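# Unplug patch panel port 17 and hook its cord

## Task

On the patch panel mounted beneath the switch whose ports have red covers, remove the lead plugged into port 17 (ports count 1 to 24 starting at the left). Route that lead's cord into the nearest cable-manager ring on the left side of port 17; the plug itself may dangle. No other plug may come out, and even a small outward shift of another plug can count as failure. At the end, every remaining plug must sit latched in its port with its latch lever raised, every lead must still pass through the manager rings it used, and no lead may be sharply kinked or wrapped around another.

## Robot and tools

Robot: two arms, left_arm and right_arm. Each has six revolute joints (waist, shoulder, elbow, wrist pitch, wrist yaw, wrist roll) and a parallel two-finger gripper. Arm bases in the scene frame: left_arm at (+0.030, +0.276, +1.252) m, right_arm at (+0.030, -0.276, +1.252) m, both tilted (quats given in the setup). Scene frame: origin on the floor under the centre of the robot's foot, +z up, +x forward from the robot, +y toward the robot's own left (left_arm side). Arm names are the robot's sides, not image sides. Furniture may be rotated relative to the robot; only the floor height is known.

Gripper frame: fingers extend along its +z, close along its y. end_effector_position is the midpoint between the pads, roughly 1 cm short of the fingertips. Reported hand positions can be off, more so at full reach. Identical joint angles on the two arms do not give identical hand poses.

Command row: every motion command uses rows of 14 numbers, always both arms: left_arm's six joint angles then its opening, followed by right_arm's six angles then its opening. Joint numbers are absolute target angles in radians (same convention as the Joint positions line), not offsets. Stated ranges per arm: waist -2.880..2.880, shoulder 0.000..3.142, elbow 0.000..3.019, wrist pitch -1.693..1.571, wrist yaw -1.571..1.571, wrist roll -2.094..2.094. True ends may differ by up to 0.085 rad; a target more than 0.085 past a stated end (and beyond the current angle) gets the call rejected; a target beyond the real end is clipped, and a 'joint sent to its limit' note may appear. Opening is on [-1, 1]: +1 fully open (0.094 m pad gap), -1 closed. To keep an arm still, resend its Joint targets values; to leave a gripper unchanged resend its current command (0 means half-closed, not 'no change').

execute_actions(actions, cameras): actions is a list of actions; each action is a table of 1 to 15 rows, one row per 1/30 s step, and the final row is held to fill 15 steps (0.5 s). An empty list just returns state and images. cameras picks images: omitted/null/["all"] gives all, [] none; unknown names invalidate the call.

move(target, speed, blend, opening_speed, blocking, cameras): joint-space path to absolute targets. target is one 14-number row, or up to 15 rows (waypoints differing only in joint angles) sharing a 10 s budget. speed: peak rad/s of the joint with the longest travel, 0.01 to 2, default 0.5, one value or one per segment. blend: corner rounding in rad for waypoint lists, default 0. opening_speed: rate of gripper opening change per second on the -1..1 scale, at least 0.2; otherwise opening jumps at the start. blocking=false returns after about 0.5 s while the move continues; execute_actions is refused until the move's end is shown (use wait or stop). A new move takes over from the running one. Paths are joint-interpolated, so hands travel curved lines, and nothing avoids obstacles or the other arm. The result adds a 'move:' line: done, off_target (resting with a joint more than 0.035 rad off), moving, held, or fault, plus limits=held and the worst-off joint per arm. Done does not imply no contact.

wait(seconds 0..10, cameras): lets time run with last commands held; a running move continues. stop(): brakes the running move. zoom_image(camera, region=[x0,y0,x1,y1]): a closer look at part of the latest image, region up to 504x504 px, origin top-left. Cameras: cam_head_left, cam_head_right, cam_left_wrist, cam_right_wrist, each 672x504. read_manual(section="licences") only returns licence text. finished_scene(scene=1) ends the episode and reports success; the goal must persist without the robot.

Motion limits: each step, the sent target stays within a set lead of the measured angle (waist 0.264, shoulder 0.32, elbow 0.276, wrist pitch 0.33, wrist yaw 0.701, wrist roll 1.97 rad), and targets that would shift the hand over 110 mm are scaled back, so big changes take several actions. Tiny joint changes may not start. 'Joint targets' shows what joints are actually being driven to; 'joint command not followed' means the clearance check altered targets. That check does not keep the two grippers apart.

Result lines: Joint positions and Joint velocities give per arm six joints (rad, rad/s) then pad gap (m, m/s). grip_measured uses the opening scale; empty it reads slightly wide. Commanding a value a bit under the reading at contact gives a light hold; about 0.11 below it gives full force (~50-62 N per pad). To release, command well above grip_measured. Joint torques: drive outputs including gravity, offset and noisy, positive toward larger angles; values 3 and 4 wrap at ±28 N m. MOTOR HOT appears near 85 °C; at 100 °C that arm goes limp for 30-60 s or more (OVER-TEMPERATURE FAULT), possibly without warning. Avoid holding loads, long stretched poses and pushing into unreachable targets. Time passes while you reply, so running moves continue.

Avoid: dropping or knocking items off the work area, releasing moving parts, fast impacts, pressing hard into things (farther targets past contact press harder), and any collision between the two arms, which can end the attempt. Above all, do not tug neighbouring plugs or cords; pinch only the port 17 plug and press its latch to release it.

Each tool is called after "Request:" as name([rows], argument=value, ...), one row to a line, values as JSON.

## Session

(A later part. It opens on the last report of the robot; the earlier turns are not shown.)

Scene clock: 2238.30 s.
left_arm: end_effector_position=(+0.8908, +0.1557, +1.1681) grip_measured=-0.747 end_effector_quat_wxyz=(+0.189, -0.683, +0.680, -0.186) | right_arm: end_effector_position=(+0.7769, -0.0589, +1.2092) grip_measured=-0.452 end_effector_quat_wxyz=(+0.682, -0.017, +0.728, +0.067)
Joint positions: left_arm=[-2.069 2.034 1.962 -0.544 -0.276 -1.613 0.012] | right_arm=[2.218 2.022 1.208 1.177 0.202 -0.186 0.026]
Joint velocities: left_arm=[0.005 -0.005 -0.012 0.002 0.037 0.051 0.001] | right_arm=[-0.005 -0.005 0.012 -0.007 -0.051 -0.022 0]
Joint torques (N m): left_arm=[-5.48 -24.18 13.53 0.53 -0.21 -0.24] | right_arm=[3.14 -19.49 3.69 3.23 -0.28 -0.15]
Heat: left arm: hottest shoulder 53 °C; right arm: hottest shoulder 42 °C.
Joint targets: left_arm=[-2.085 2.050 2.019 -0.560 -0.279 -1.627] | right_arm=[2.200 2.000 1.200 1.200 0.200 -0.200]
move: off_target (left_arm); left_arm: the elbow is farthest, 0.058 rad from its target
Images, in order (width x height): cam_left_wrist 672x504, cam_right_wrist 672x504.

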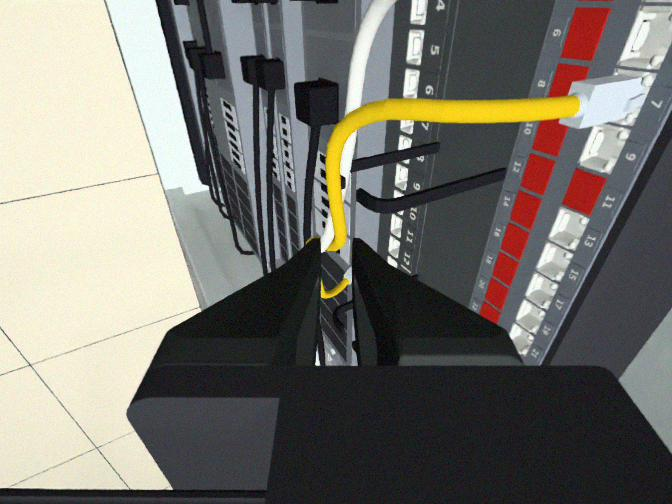

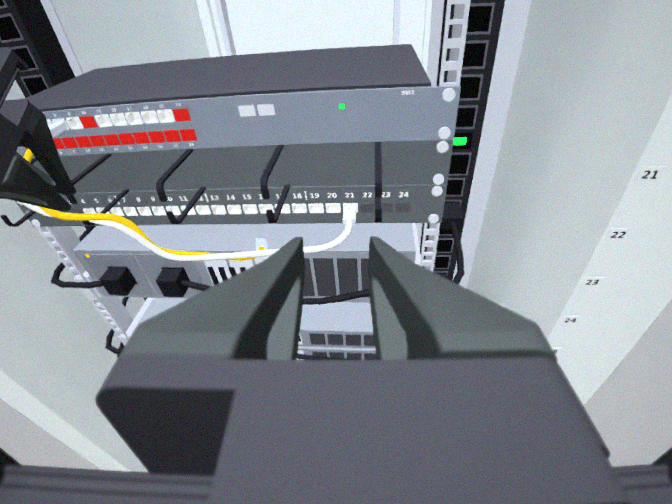

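Request:
move(target=[-2.13,2.06,2.035,-0.56,-0.32,-1.627,-0.70,2.2,2.0,1.2,1.2,0.2,-0.2,-0.45], speed=0.2, cameras=["cam_left_wrist"])

Request:
zoom_image(camera="cam_left_wrist", region=[240, 140, 440, 290])

Scene clock: 2253.03 s.
left_arm: end_effector_position=(+0.8901, +0.1238, +1.1771) grip_measured=-0.703 end_effector_quat_wxyz=(+0.197, -0.674, +0.687, -0.188) | right_arm: end_effector_position=(+0.7769, -0.0589, +1.2092) grip_measured=-0.452 end_effector_quat_wxyz=(+0.682, -0.017, +0.728, +0.067)
Joint positions: left_arm=[-2.117 2.042 1.977 -0.544 -0.317 -1.613 0.014] | right_arm=[2.218 2.022 1.208 1.177 0.202 -0.186 0.026]
Joint velocities: left_arm=[-0.024 -0.015 -0.012 0.012 0.007 0.022 0] | right_arm=[-0.005 -0.015 0.002 0.002 0.007 -0.051 -0.001]
Joint torques (N m): left_arm=[-5.71 -23.71 13.53 0.64 -0.19 -0.24] | right_arm=[2.43 -20.37 3.73 3.22 -0.24 -0.21]
Heat: left arm: hottest shoulder 52 °C; right arm: hottest shoulder 42 °C.
Joint targets: left_arm=[-2.130 2.060 2.035 -0.560 -0.320 -1.626] | right_arm=[2.200 2.000 1.200 1.200 0.200 -0.200]
move: off_target (left_arm); left_arm: the elbow is farthest, 0.058 rad from its target
Images, in order (width x height): cam_left_wrist 672x504.

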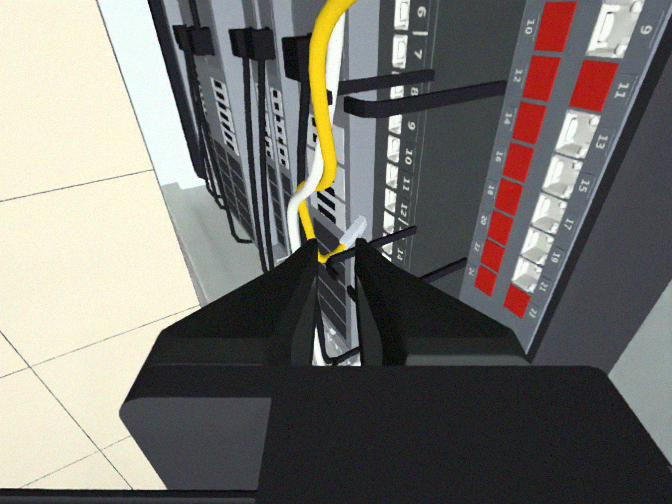

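Scaled by 2.520 from the camera's 672x504 image, which has a finer 960x720 frame.

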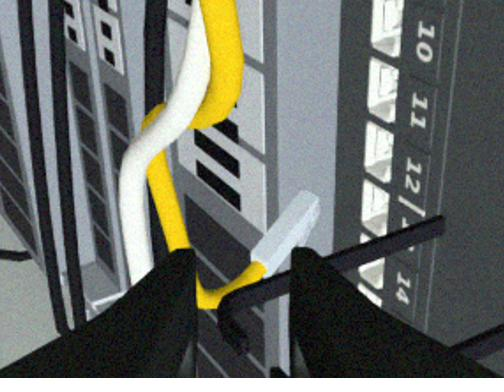

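Request:
move(target=[-2.10,2.11,2.08,-0.57,-0.295,-1.627,-0.70,2.2,2.0,1.2,1.2,0.2,-0.2,-0.45], speed=0.15, cameras=["cam_left_wrist"])

Request:
zoom_image(camera="cam_left_wrist", region=[240, 140, 440, 290])

Scene clock: 2270.17 s.
left_arm: end_effector_position=(+0.8928, +0.1141, +1.1521) grip_measured=-0.703 end_effector_quat_wxyz=(+0.185, -0.673, +0.692, -0.186) | right_arm: end_effector_position=(+0.7769, -0.0589, +1.2092) grip_measured=-0.452 end_effector_quat_wxyz=(+0.682, -0.017, +0.728, +0.067)
Joint positions: left_arm=[-2.117 2.098 2.023 -0.554 -0.299 -1.614 0.014] | right_arm=[2.218 2.022 1.208 1.177 0.202 -0.186 0.026]
Joint velocities: left_arm=[-0.005 -0.005 0.012 0.007 -0.051 -0.007 -0.001] | right_arm=[-0.005 -0.005 -0.012 -0.012 -0.007 -0.022 0]
Joint torques (N m): left_arm=[-4.19 -25.05 13.45 0.59 0.02 -0.29] | right_arm=[2.61 -20.01 3.77 3.21 -0.26 -0.19]
Heat: left arm: hottest shoulder 54 °C; right arm: hottest shoulder 43 °C.
Joint targets: left_arm=[-2.100 2.110 2.080 -0.570 -0.296 -1.628] | right_arm=[2.200 2.000 1.200 1.200 0.200 -0.200]
move: off_target (left_arm); left_arm: the elbow is farthest, 0.057 rad from its target
Images, in order (width x height): cam_left_wrist 672x504.

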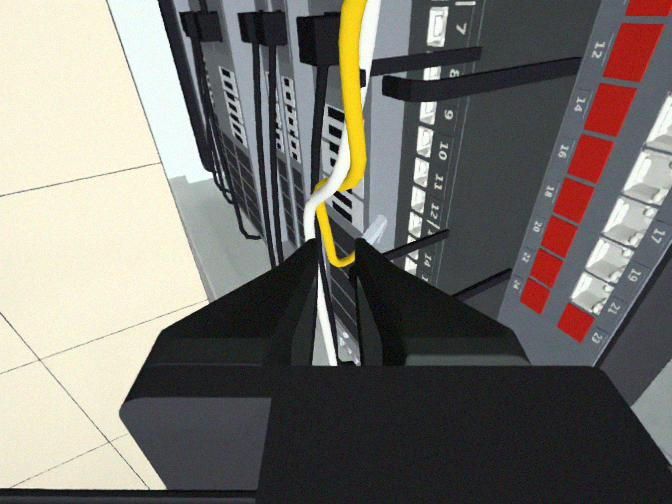

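Scaled by 2.520 from the camera's 672x504 image, which has a finer 960x720 frame.

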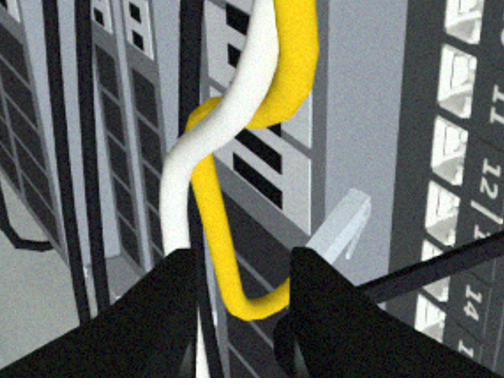

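Request:
move(target=[-2.05,2.11,2.08,-0.57,-0.295,-1.627,-0.70,2.2,2.0,1.2,1.2,0.2,-0.2,-0.45], speed=0.3)

Scene clock: 2316.80 s.
left_arm: end_effector_position=(+0.8994, +0.1630, +1.1423) grip_measured=-0.703 end_effector_quat_wxyz=(+0.195, -0.689, +0.677, -0.170) | right_arm: end_effector_position=(+0.7769, -0.0589, +1.2092) grip_measured=-0.452 end_effector_quat_wxyz=(+0.682, -0.017, +0.728, +0.067)
Joint positions: left_arm=[-2.057 2.098 2.023 -0.554 -0.297 -1.614 0.014] | right_arm=[2.218 2.022 1.208 1.177 0.202 -0.186 0.026]
Joint velocities: left_arm=[-0.005 -0.005 -0.022 0.002 0.007 -0.007 0.001] | right_arm=[-0.005 -0.005 0.012 0.002 -0.037 -0.051 0]
Joint torques (N m): left_arm=[-4.25 -25.05 13.37 0.65 0.02 -0.28] | right_arm=[3.37 -19.25 3.69 3.29 -0.24 -0.19]
Heat: left arm: hottest shoulder 57 °C; right arm: hottest shoulder 43 °C.
Joint targets: left_arm=[-2.049 2.110 2.080 -0.570 -0.295 -1.627] | right_arm=[2.200 2.000 1.200 1.200 0.200 -0.200]
move: off_target (left_arm); left_arm: the elbow is farthest, 0.057 rad from its target

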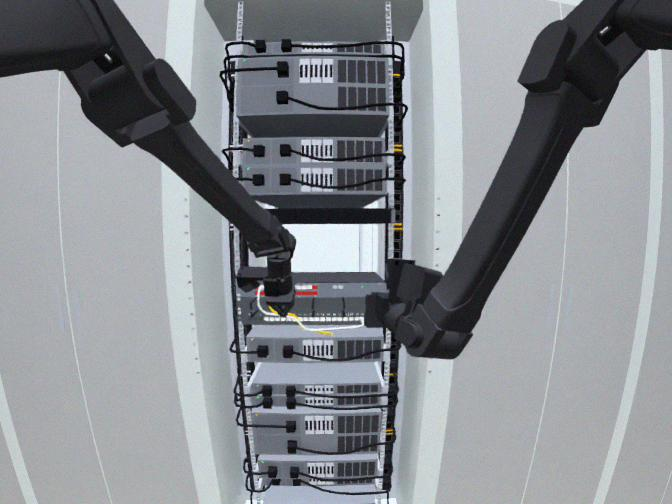

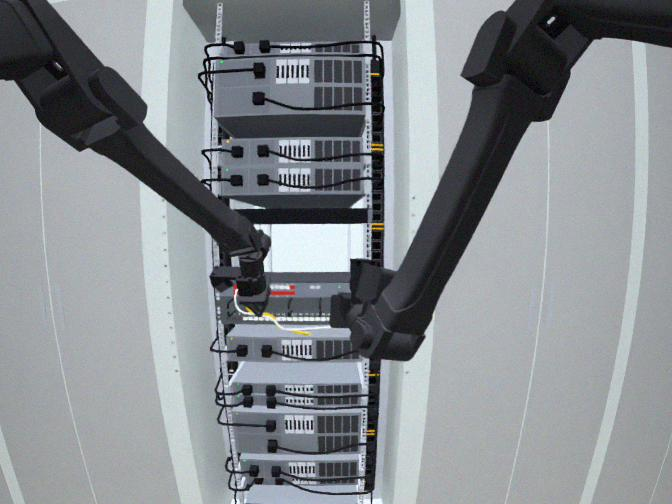

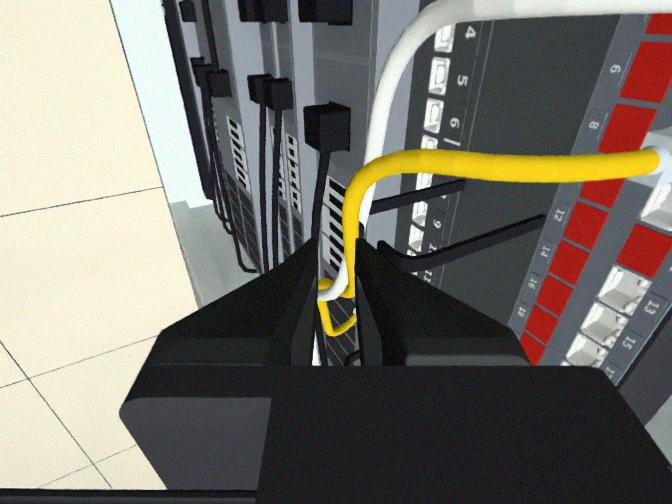

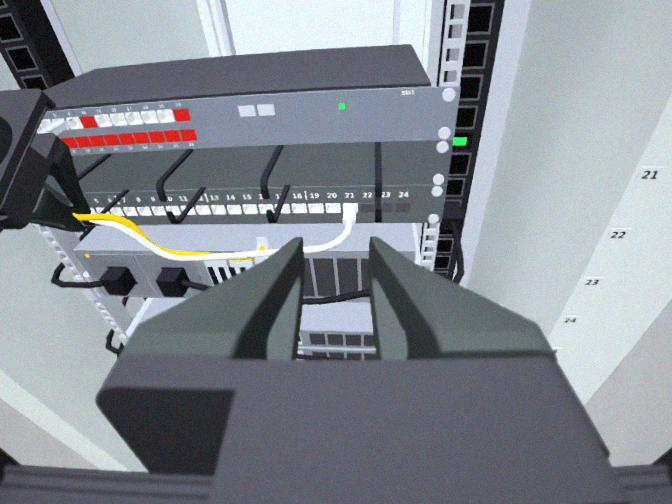

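Request:
zoom_image(camera="cam_left_wrist", region=[280, 140, 480, 360])

Request:
zoom_image(camera="cam_right_wrist", region=[20, 130, 300, 290])

Scaled by 2.291 from the camera's 672x504 image, which has a finer 960x720 frame.

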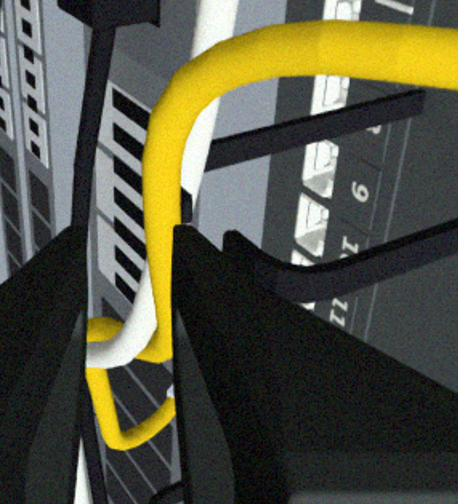

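Scaled by 1.800 from the camera's 672x504 image, which has a finer 960x720 frame.

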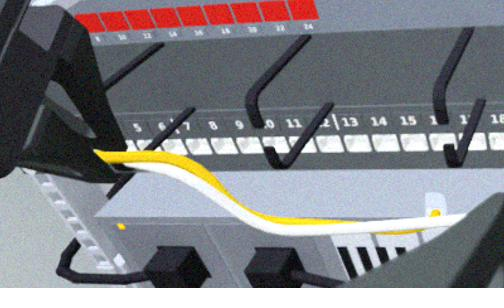

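Request:
move(target=[-2.09,2.15,2.125,-0.58,-0.285,-1.627,-0.70,2.2,2.0,1.2,1.2,0.2,-0.2,-0.45], speed=0.2, cameras=["cam_left_wrist","cam_right_wrist"])

Request:
zoom_image(camera="cam_left_wrist", region=[280, 140, 480, 360])

Request:
zoom_image(camera="cam_right_wrist", region=[20, 130, 300, 290])

Scene clock: 2357.83 s.
left_arm: end_effector_position=(+0.9040, +0.1564, +1.1338) grip_measured=-0.703 end_effector_quat_wxyz=(+0.192, -0.688, +0.679, -0.170) | right_arm: end_effector_position=(+0.7769, -0.0589, +1.2092) grip_measured=-0.452 end_effector_quat_wxyz=(+0.682, -0.017, +0.728, +0.067)
Joint positions: left_arm=[-2.062 2.131 2.063 -0.568 -0.297 -1.616 0.014] | right_arm=[2.218 2.022 1.208 1.177 0.202 -0.186 0.026]
Joint velocities: left_arm=[-0.034 -0.005 0.007 -0.002 0.081 0.007 -0.001] | right_arm=[-0.015 -0.005 -0.017 -0.002 0.022 -0.095 0]
Joint torques (N m): left_arm=[-6.83 -24.41 13.79 0.57 0.1 -0.24] | right_arm=[2.9 -20.42 3.78 3.33 -0.2 -0.15]
Heat: left arm: hottest shoulder 58 °C; right arm: hottest shoulder 43 °C.
Joint targets: left_arm=[-2.090 2.151 2.124 -0.581 -0.292 -1.627] | right_arm=[2.200 2.000 1.200 1.200 0.200 -0.200]
move: off_target (left_arm); left_arm: the elbow is farthest, 0.062 rad from its target
Images, in order (width x height): cam_left_wrist 672x504, cam_right_wrist 672x504.

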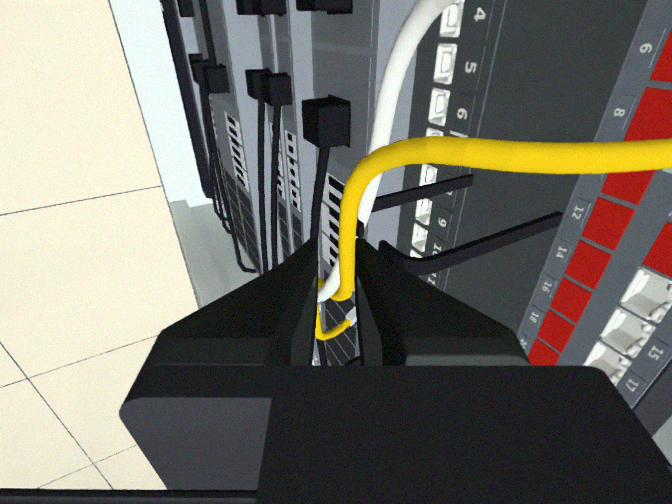

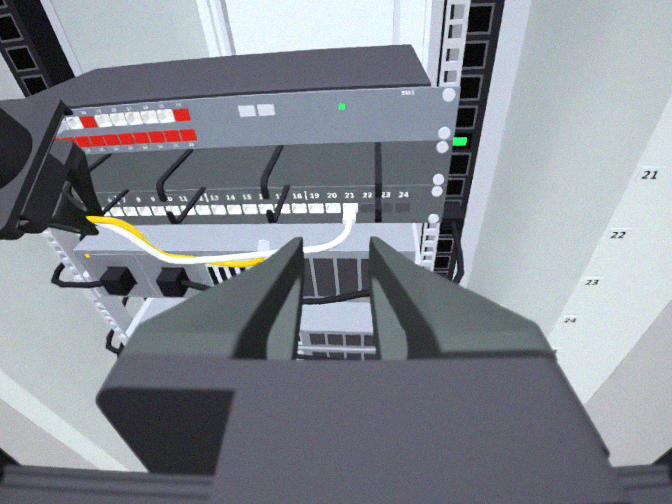

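Scaled by 2.291 from the camera's 672x504 image, which has a finer 960x720 frame.

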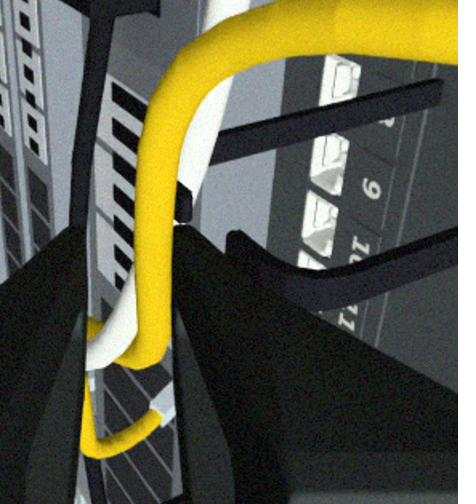

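Scaled by 1.800 from the camera's 672x504 image, which has a finer 960x720 frame.

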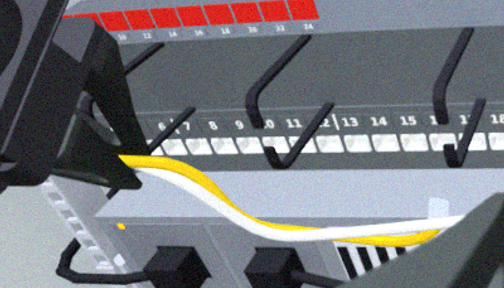

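Request:
move(target=[-2.09,2.15,2.125,-0.58,-0.285,-1.627,-0.93,2.2,2.0,1.2,1.2,0.2,-0.2,-0.45], opening_speed=0.3, cameras=["cam_left_wrist","cam_right_wrist"])

Request:
zoom_image(camera="cam_left_wrist", region=[280, 140, 480, 360])

Request:
zoom_image(camera="cam_right_wrist", region=[20, 130, 300, 290])

Scene clock: 2370.70 s.
left_arm: end_effector_position=(+0.9075, +0.1538, +1.1379) grip_measured=-0.922 end_effector_quat_wxyz=(+0.189, -0.687, +0.679, -0.178) | right_arm: end_effector_position=(+0.7769, -0.0589, +1.2092) grip_measured=-0.452 end_effector_quat_wxyz=(+0.682, -0.017, +0.728, +0.067)
Joint positions: left_arm=[-2.062 2.131 2.072 -0.568 -0.28 -1.616 0.004] | right_arm=[2.218 2.022 1.208 1.177 0.202 -0.186 0.026]
Joint velocities: left_arm=[0.005 -0.005 -0.007 0.002 -0.007 -0.095 -0.002] | right_arm=[-0.015 -0.005 -0.012 -0.007 -0.066 0.066 0]
Joint torques (N m): left_arm=[-6.83 -24.18 13.16 0.68 0.08 -0.25] | right_arm=[3.19 -18.67 3.64 3.26 -0.22 -0.17]
Heat: left arm: hottest shoulder 58 °C; right arm: hottest shoulder 43 °C.
Joint targets: left_arm=[-2.089 2.150 2.126 -0.580 -0.277 -1.626] | right_arm=[2.200 2.000 1.200 1.200 0.200 -0.200]
move: off_target (left_arm); left_arm: the elbow is farthest, 0.053 rad from its target
Images, in order (width x height): cam_left_wrist 672x504, cam_right_wrist 672x504.

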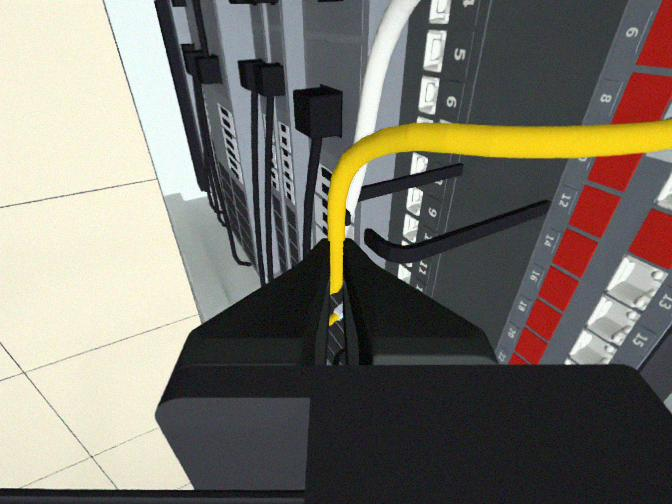

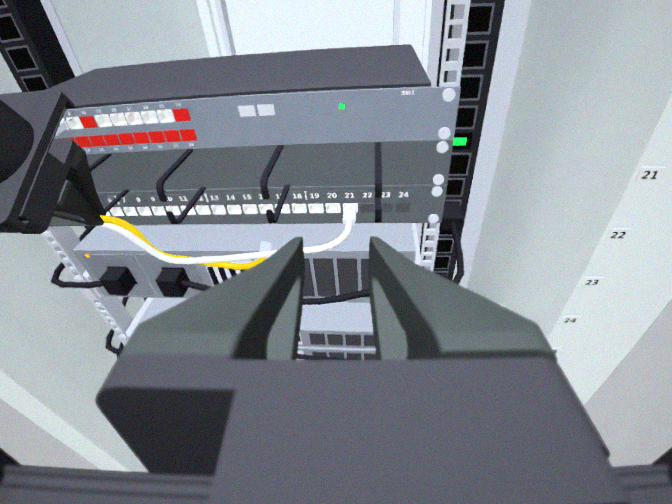

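Scaled by 2.291 from the camera's 672x504 image, which has a finer 960x720 frame.

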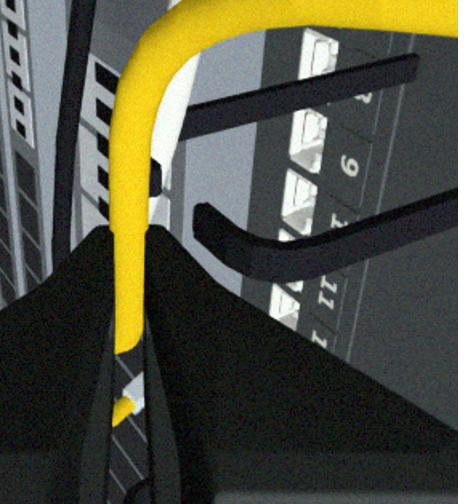

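Scaled by 1.800 from the camera's 672x504 image, which has a finer 960x720 frame.

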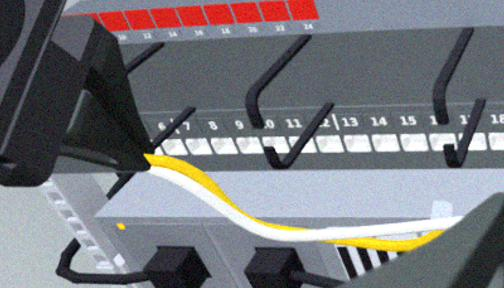

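Request:
move([
  [-2.10,2.115,2.14,-0.63,-0.285,-1.627,-0.97,2.2,2.0,1.2,1.2,0.2,-0.2,-0.45],
  [-2.115,2.075,2.155,-0.68,-0.285,-1.627,-0.97,2.2,2.0,1.2,1.2,0.2,-0.2,-0.45],
], speed=0.1)

Request:
zoom_image(camera="cam_left_wrist", region=[240, 140, 480, 400])

Request:
zoom_image(camera="cam_right_wrist", region=[20, 130, 300, 290])

Scene clock: 2394.80 s.
left_arm: end_effector_position=(+0.8993, +0.1407, +1.1566) grip_measured=-0.924 end_effector_quat_wxyz=(+0.173, -0.681, +0.693, -0.163) | right_arm: end_effector_position=(+0.7769, -0.0589, +1.2092) grip_measured=-0.452 end_effector_quat_wxyz=(+0.682, -0.017, +0.728, +0.067)
Joint positions: left_arm=[-2.085 2.112 2.097 -0.662 -0.29 -1.616 0.004] | right_arm=[2.218 2.022 1.208 1.177 0.202 -0.186 0.026]
Joint velocities: left_arm=[-0.005 -0.015 0.002 -0.007 -0.022 0.022 0] | right_arm=[-0.005 -0.005 -0.022 0.002 0.081 -0.022 0.001]
Joint torques (N m): left_arm=[-7.06 -29.8 13.67 0.47 -0.07 -0.24] | right_arm=[2.37 -19.43 3.85 3.11 -0.19 -0.17]
Heat: left arm: hottest shoulder 59 °C; right arm: hottest shoulder 43 °C.
Joint targets: left_arm=[-2.116 2.074 2.155 -0.679 -0.289 -1.627] | right_arm=[2.200 2.000 1.200 1.200 0.200 -0.200]
move: off_target (left_arm); left_arm: the elbow is farthest, 0.058 rad from its target

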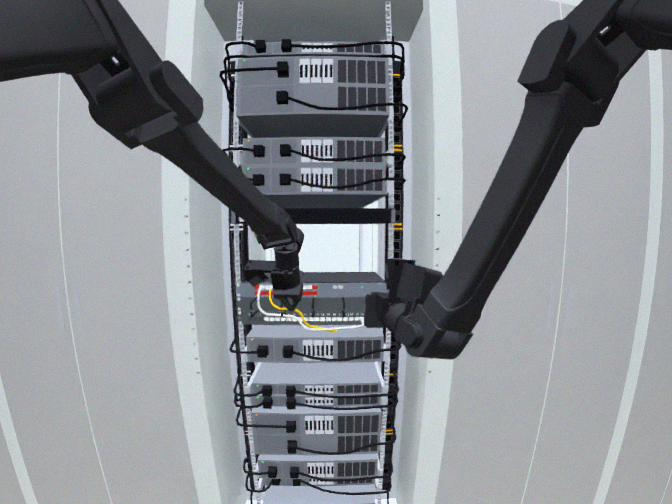

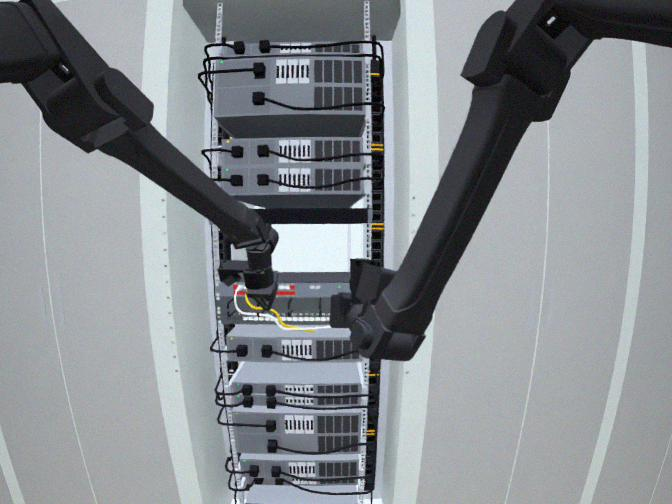

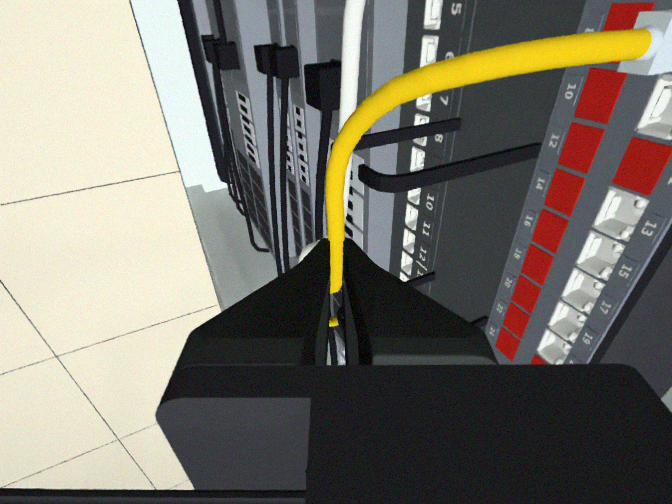

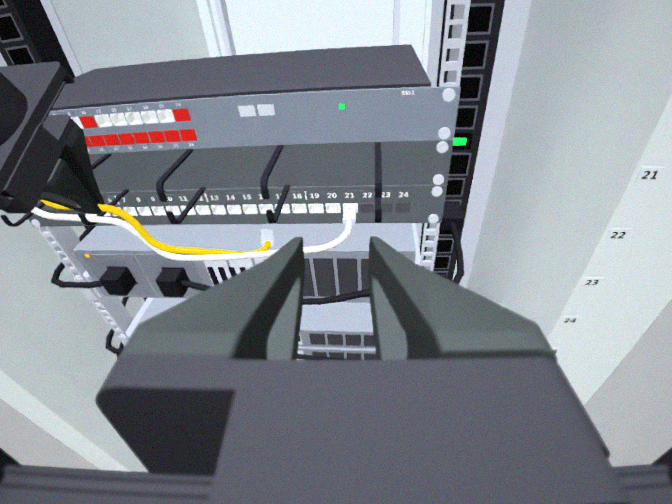

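Scaled by 1.938 from the camera's 672x504 image, which has a finer 960x720 frame.

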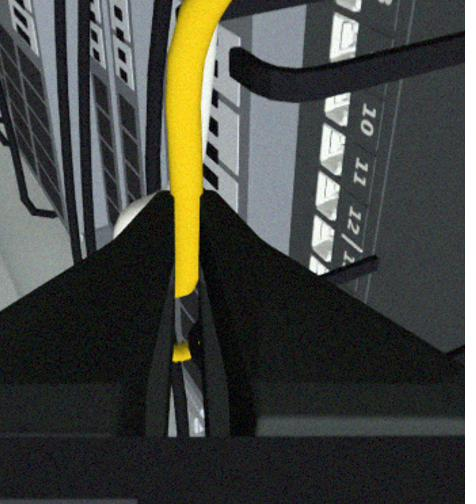

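Scaled by 1.800 from the camera's 672x504 image, which has a finer 960x720 frame.

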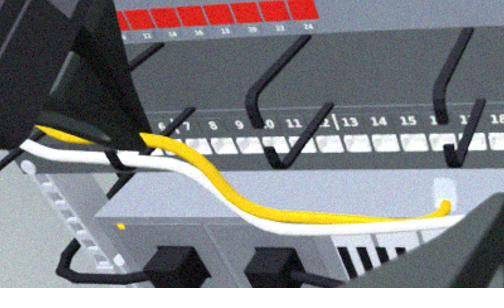

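Request:
move([
  [-2.135,2.03,2.15,-0.72,-0.285,-1.627,-0.97,2.2,2.0,1.2,1.2,0.2,-0.2,-0.45],
  [-2.15,1.98,2.14,-0.77,-0.285,-1.627,-0.97,2.2,2.0,1.2,1.2,0.2,-0.2,-0.45],
], speed=0.1)

Request:
zoom_image(camera="cam_right_wrist", region=[20, 100, 300, 290])

Scene clock: 2403.73 s.
left_arm: end_effector_position=(+0.8913, +0.1311, +1.2107) grip_measured=-0.925 end_effector_quat_wxyz=(+0.161, -0.673, +0.703, -0.164) | right_arm: end_effector_position=(+0.7769, -0.0589, +1.2092) grip_measured=-0.452 end_effector_quat_wxyz=(+0.682, -0.017, +0.728, +0.067)
Joint positions: left_arm=[-2.111 2.036 2.097 -0.758 -0.284 -1.617 0.004] | right_arm=[2.218 2.022 1.208 1.177 0.202 -0.186 0.026]
Joint velocities: left_arm=[-0.015 0.005 0.002 -0.007 -0.007 0.051 -0.001] | right_arm=[-0.015 -0.024 0.002 -0.017 0.066 0.051 0]
Joint torques (N m): left_arm=[-7.59 -31.03 12.7 0.83 0.05 -0.24] | right_arm=[2.84 -19.96 3.82 3.41 -0.23 -0.19]
Heat: left arm: hottest shoulder 58 °C; right arm: hottest shoulder 43 °C.
Joint targets: left_arm=[-2.149 1.981 2.140 -0.770 -0.280 -1.628] | right_arm=[2.200 2.000 1.200 1.200 0.200 -0.200]
move: off_target (left_arm); left_arm: the shoulder is farthest, 0.056 rad from its target

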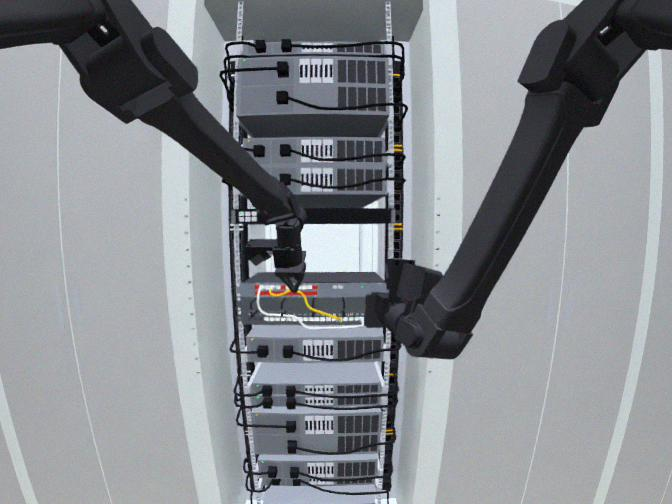

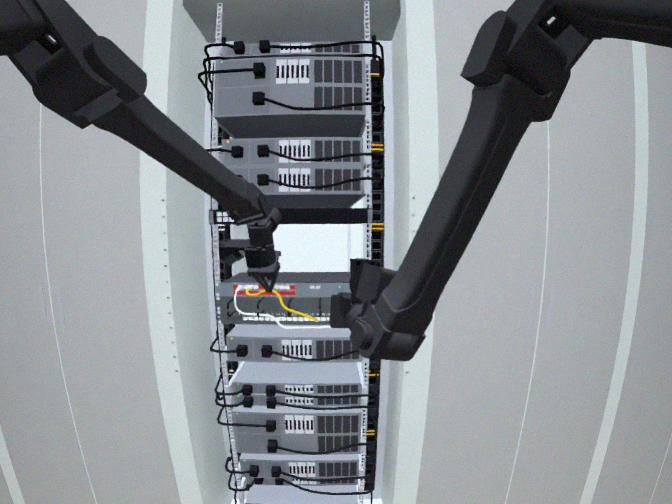

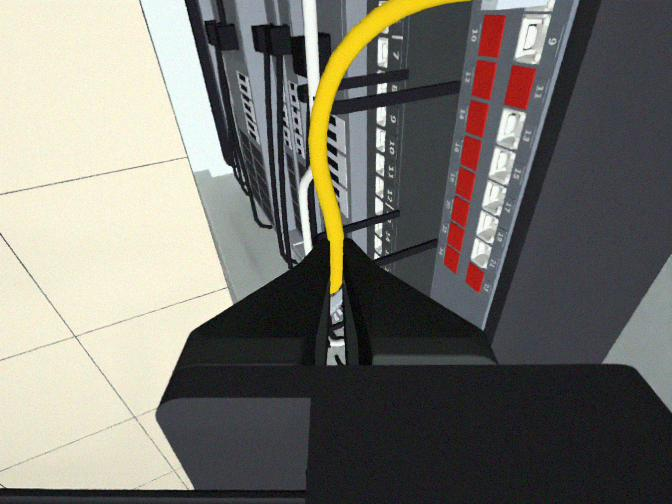

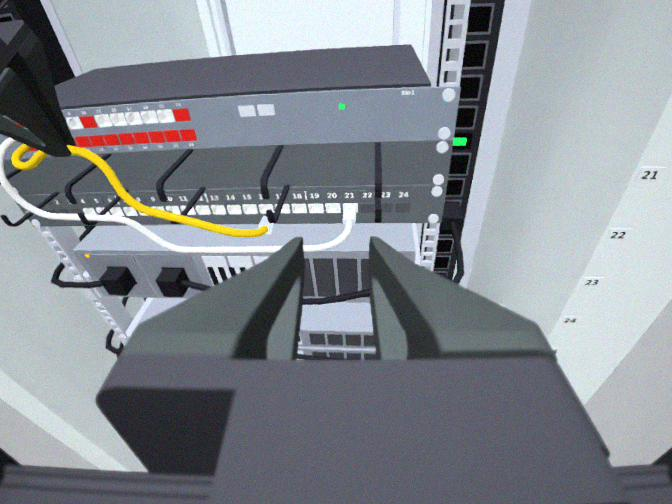

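Scaled by 1.800 from the camera's 672x504 image, which has a finer 960x720 frame.

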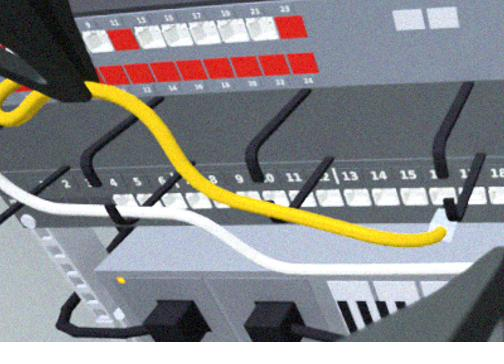

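Request:
zoom_image(camera="cam_left_wrist", region=[260, 0, 500, 260])

Request:
zoom_image(camera="cam_head_left", region=[230, 230, 400, 350])

Request:
zoom_image(camera="cam_head_right", region=[200, 230, 370, 350])

Scaled by 1.938 from the camera's 672x504 image, which has a finer 960x720 frame.

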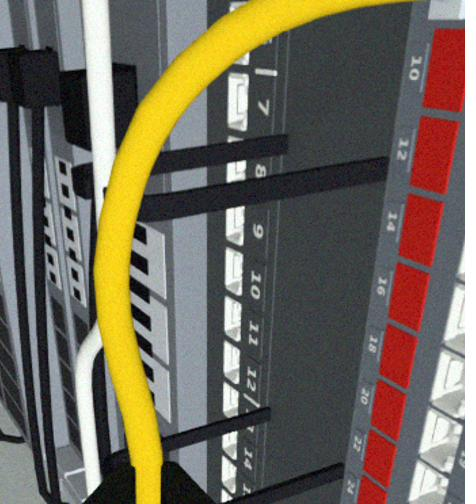

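Scaled by 2.965 from the camera's 672x504 image, which has a finer 960x720 frame.

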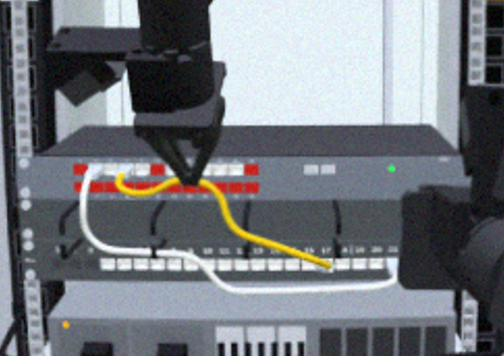

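Scaled by 2.965 from the camera's 672x504 image, which has a finer 960x720 frame.

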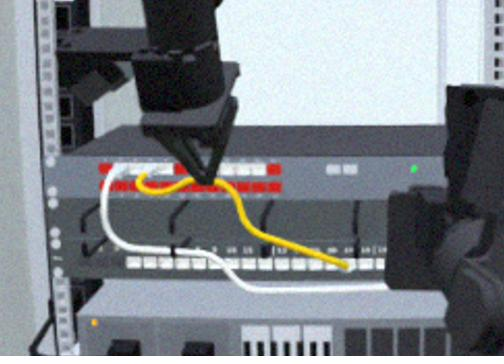

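Request:
move(target=[-2.11,1.89,1.953,-0.69,-0.285,-1.627,-0.97,2.2,2.0,1.2,1.2,0.2,-0.2,-0.45], speed=0.1)

Request:
zoom_image(camera="cam_right_wrist", region=[20, 100, 300, 290])

Scene clock: 2441.37 s.
left_arm: end_effector_position=(+0.8687, +0.1457, +1.2216) grip_measured=-0.925 end_effector_quat_wxyz=(+0.168, -0.676, +0.699, -0.161) | right_arm: end_effector_position=(+0.7769, -0.0589, +1.2092) grip_measured=-0.452 end_effector_quat_wxyz=(+0.682, -0.017, +0.728, +0.067)
Joint positions: left_arm=[-2.105 1.945 1.957 -0.705 -0.296 -1.617 0.004] | right_arm=[2.218 2.022 1.208 1.177 0.202 -0.186 0.026]
Joint velocities: left_arm=[-0.005 -0.005 0.002 0.002 -0.022 0.066 0.001] | right_arm=[-0.005 -0.005 -0.002 0.002 0.022 -0.022 0]
Joint torques (N m): left_arm=[-5.13 -29.86 8.8 1.59 0.05 -0.2] | right_arm=[2.73 -19.78 3.81 3.25 -0.26 -0.2]
Heat: left arm: hottest shoulder 58 °C; right arm: hottest shoulder 43 °C.
Joint targets: left_arm=[-2.110 1.889 1.954 -0.691 -0.293 -1.627] | right_arm=[2.200 2.000 1.200 1.200 0.200 -0.200]
move: off_target (left_arm); left_arm: the shoulder is farthest, 0.055 rad from its target

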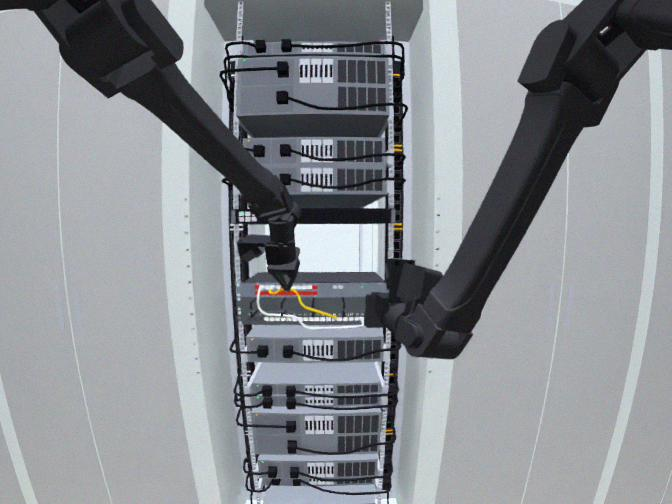

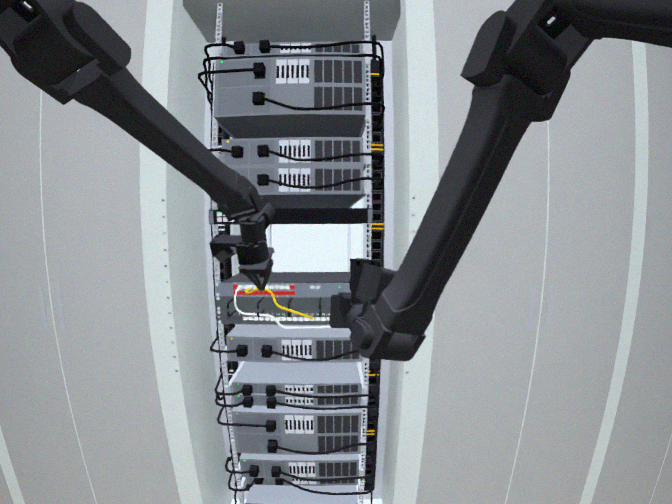

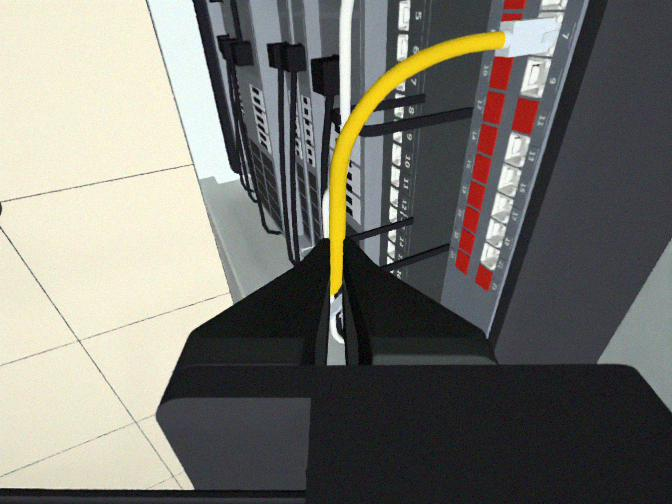

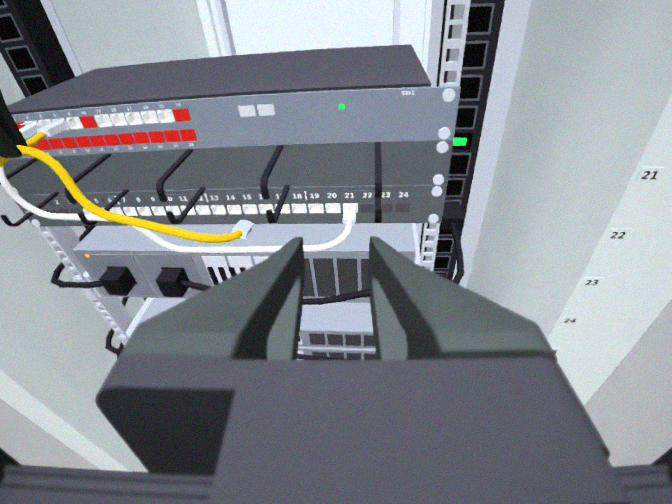

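Scaled by 1.800 from the camera's 672x504 image, which has a finer 960x720 frame.

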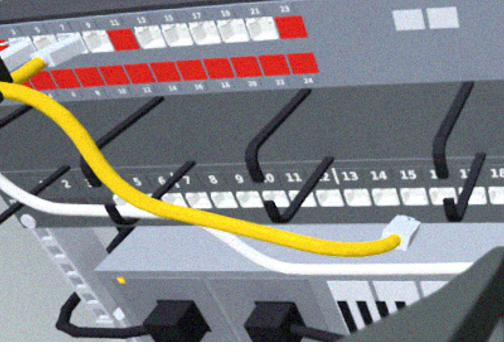

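Request:
move(target=[-2.11,1.89,1.953,-0.69,-0.285,-1.627,-0.97,2.34,2.37,1.515,1.375,0.41,1.23,-0.45], speed=0.6)

Request:
zoom_image(camera="cam_right_wrist", region=[100, 0, 604, 504])

Scene clock: 2495.43 s.
left_arm: end_effector_position=(+0.8681, +0.1454, +1.2209) grip_measured=-0.925 end_effector_quat_wxyz=(+0.167, -0.675, +0.700, -0.160) | right_arm: end_effector_position=(+0.7750, +0.0172, +1.1328) grip_measured=-0.451 end_effector_quat_wxyz=(+0.510, +0.496, +0.499, +0.494)
Joint positions: left_arm=[-2.105 1.945 1.956 -0.705 -0.294 -1.616 0.004] | right_arm=[2.324 2.347 1.482 1.353 0.408 1.214 0.026]
Joint velocities: left_arm=[0.005 -0.005 -0.002 0.012 -0.066 0.037 0] | right_arm=[0.005 -0.005 0.007 0.007 -0.037 -0.022 0]
Joint torques (N m): left_arm=[-5.19 -29.86 8.57 1.58 0.25 -0.23] | right_arm=[7.3 -16.97 6.22 2.99 -0.04 -0.02]
Heat: left arm: hottest shoulder 55 °C; right arm: hottest shoulder 43 °C.
Joint targets: left_arm=[-2.110 1.890 1.952 -0.691 -0.286 -1.625] | right_arm=[2.339 2.370 1.515 1.375 0.411 1.230]
move: off_target (left_arm); left_arm: the shoulder is farthest, 0.055 rad from its target

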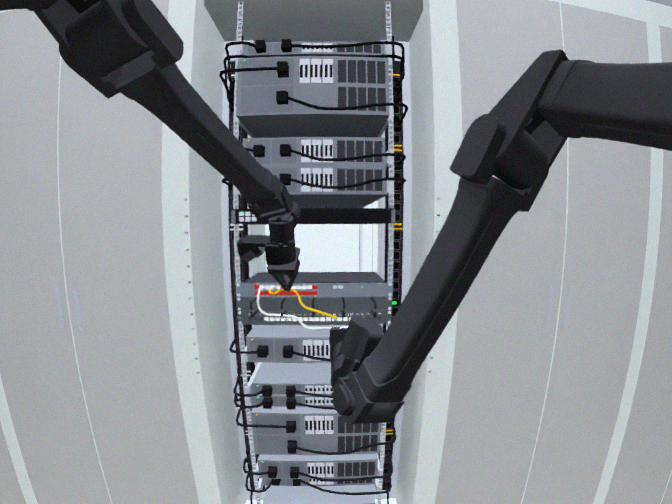

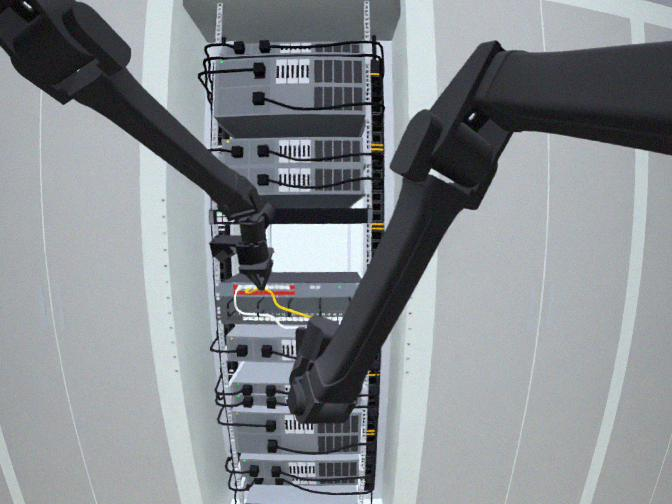

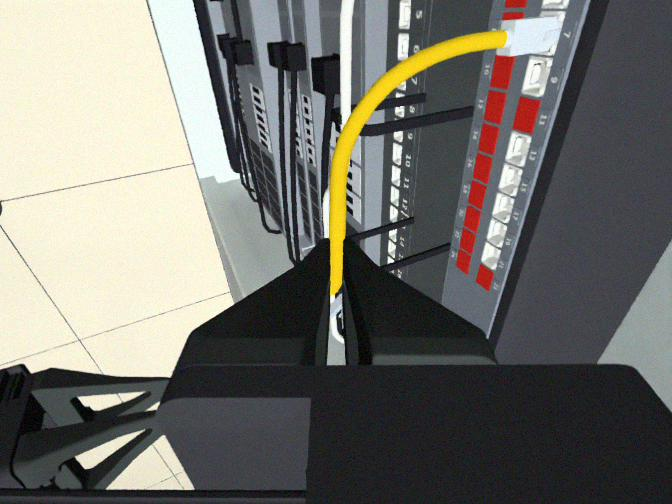

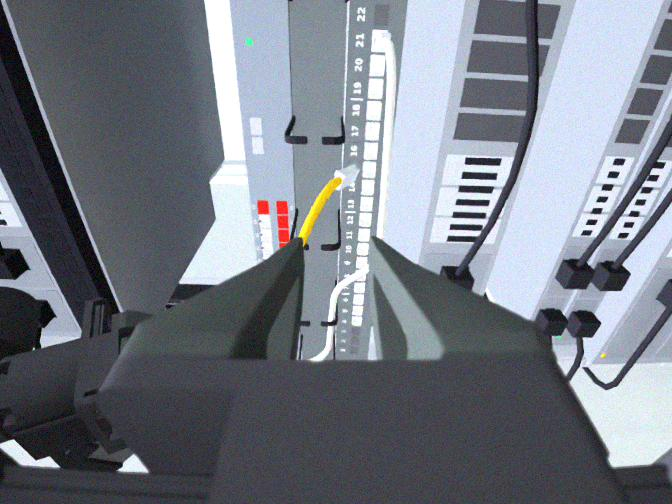

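Scaled by 1.000.

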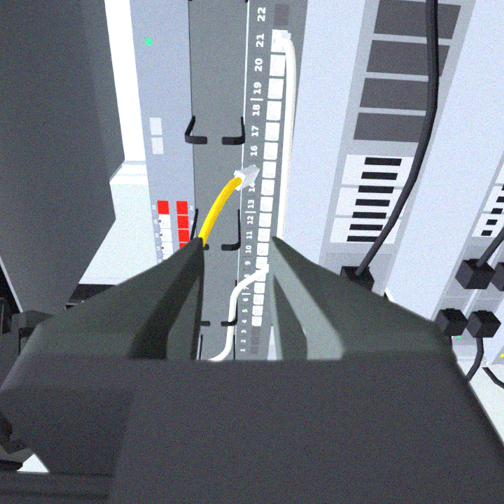

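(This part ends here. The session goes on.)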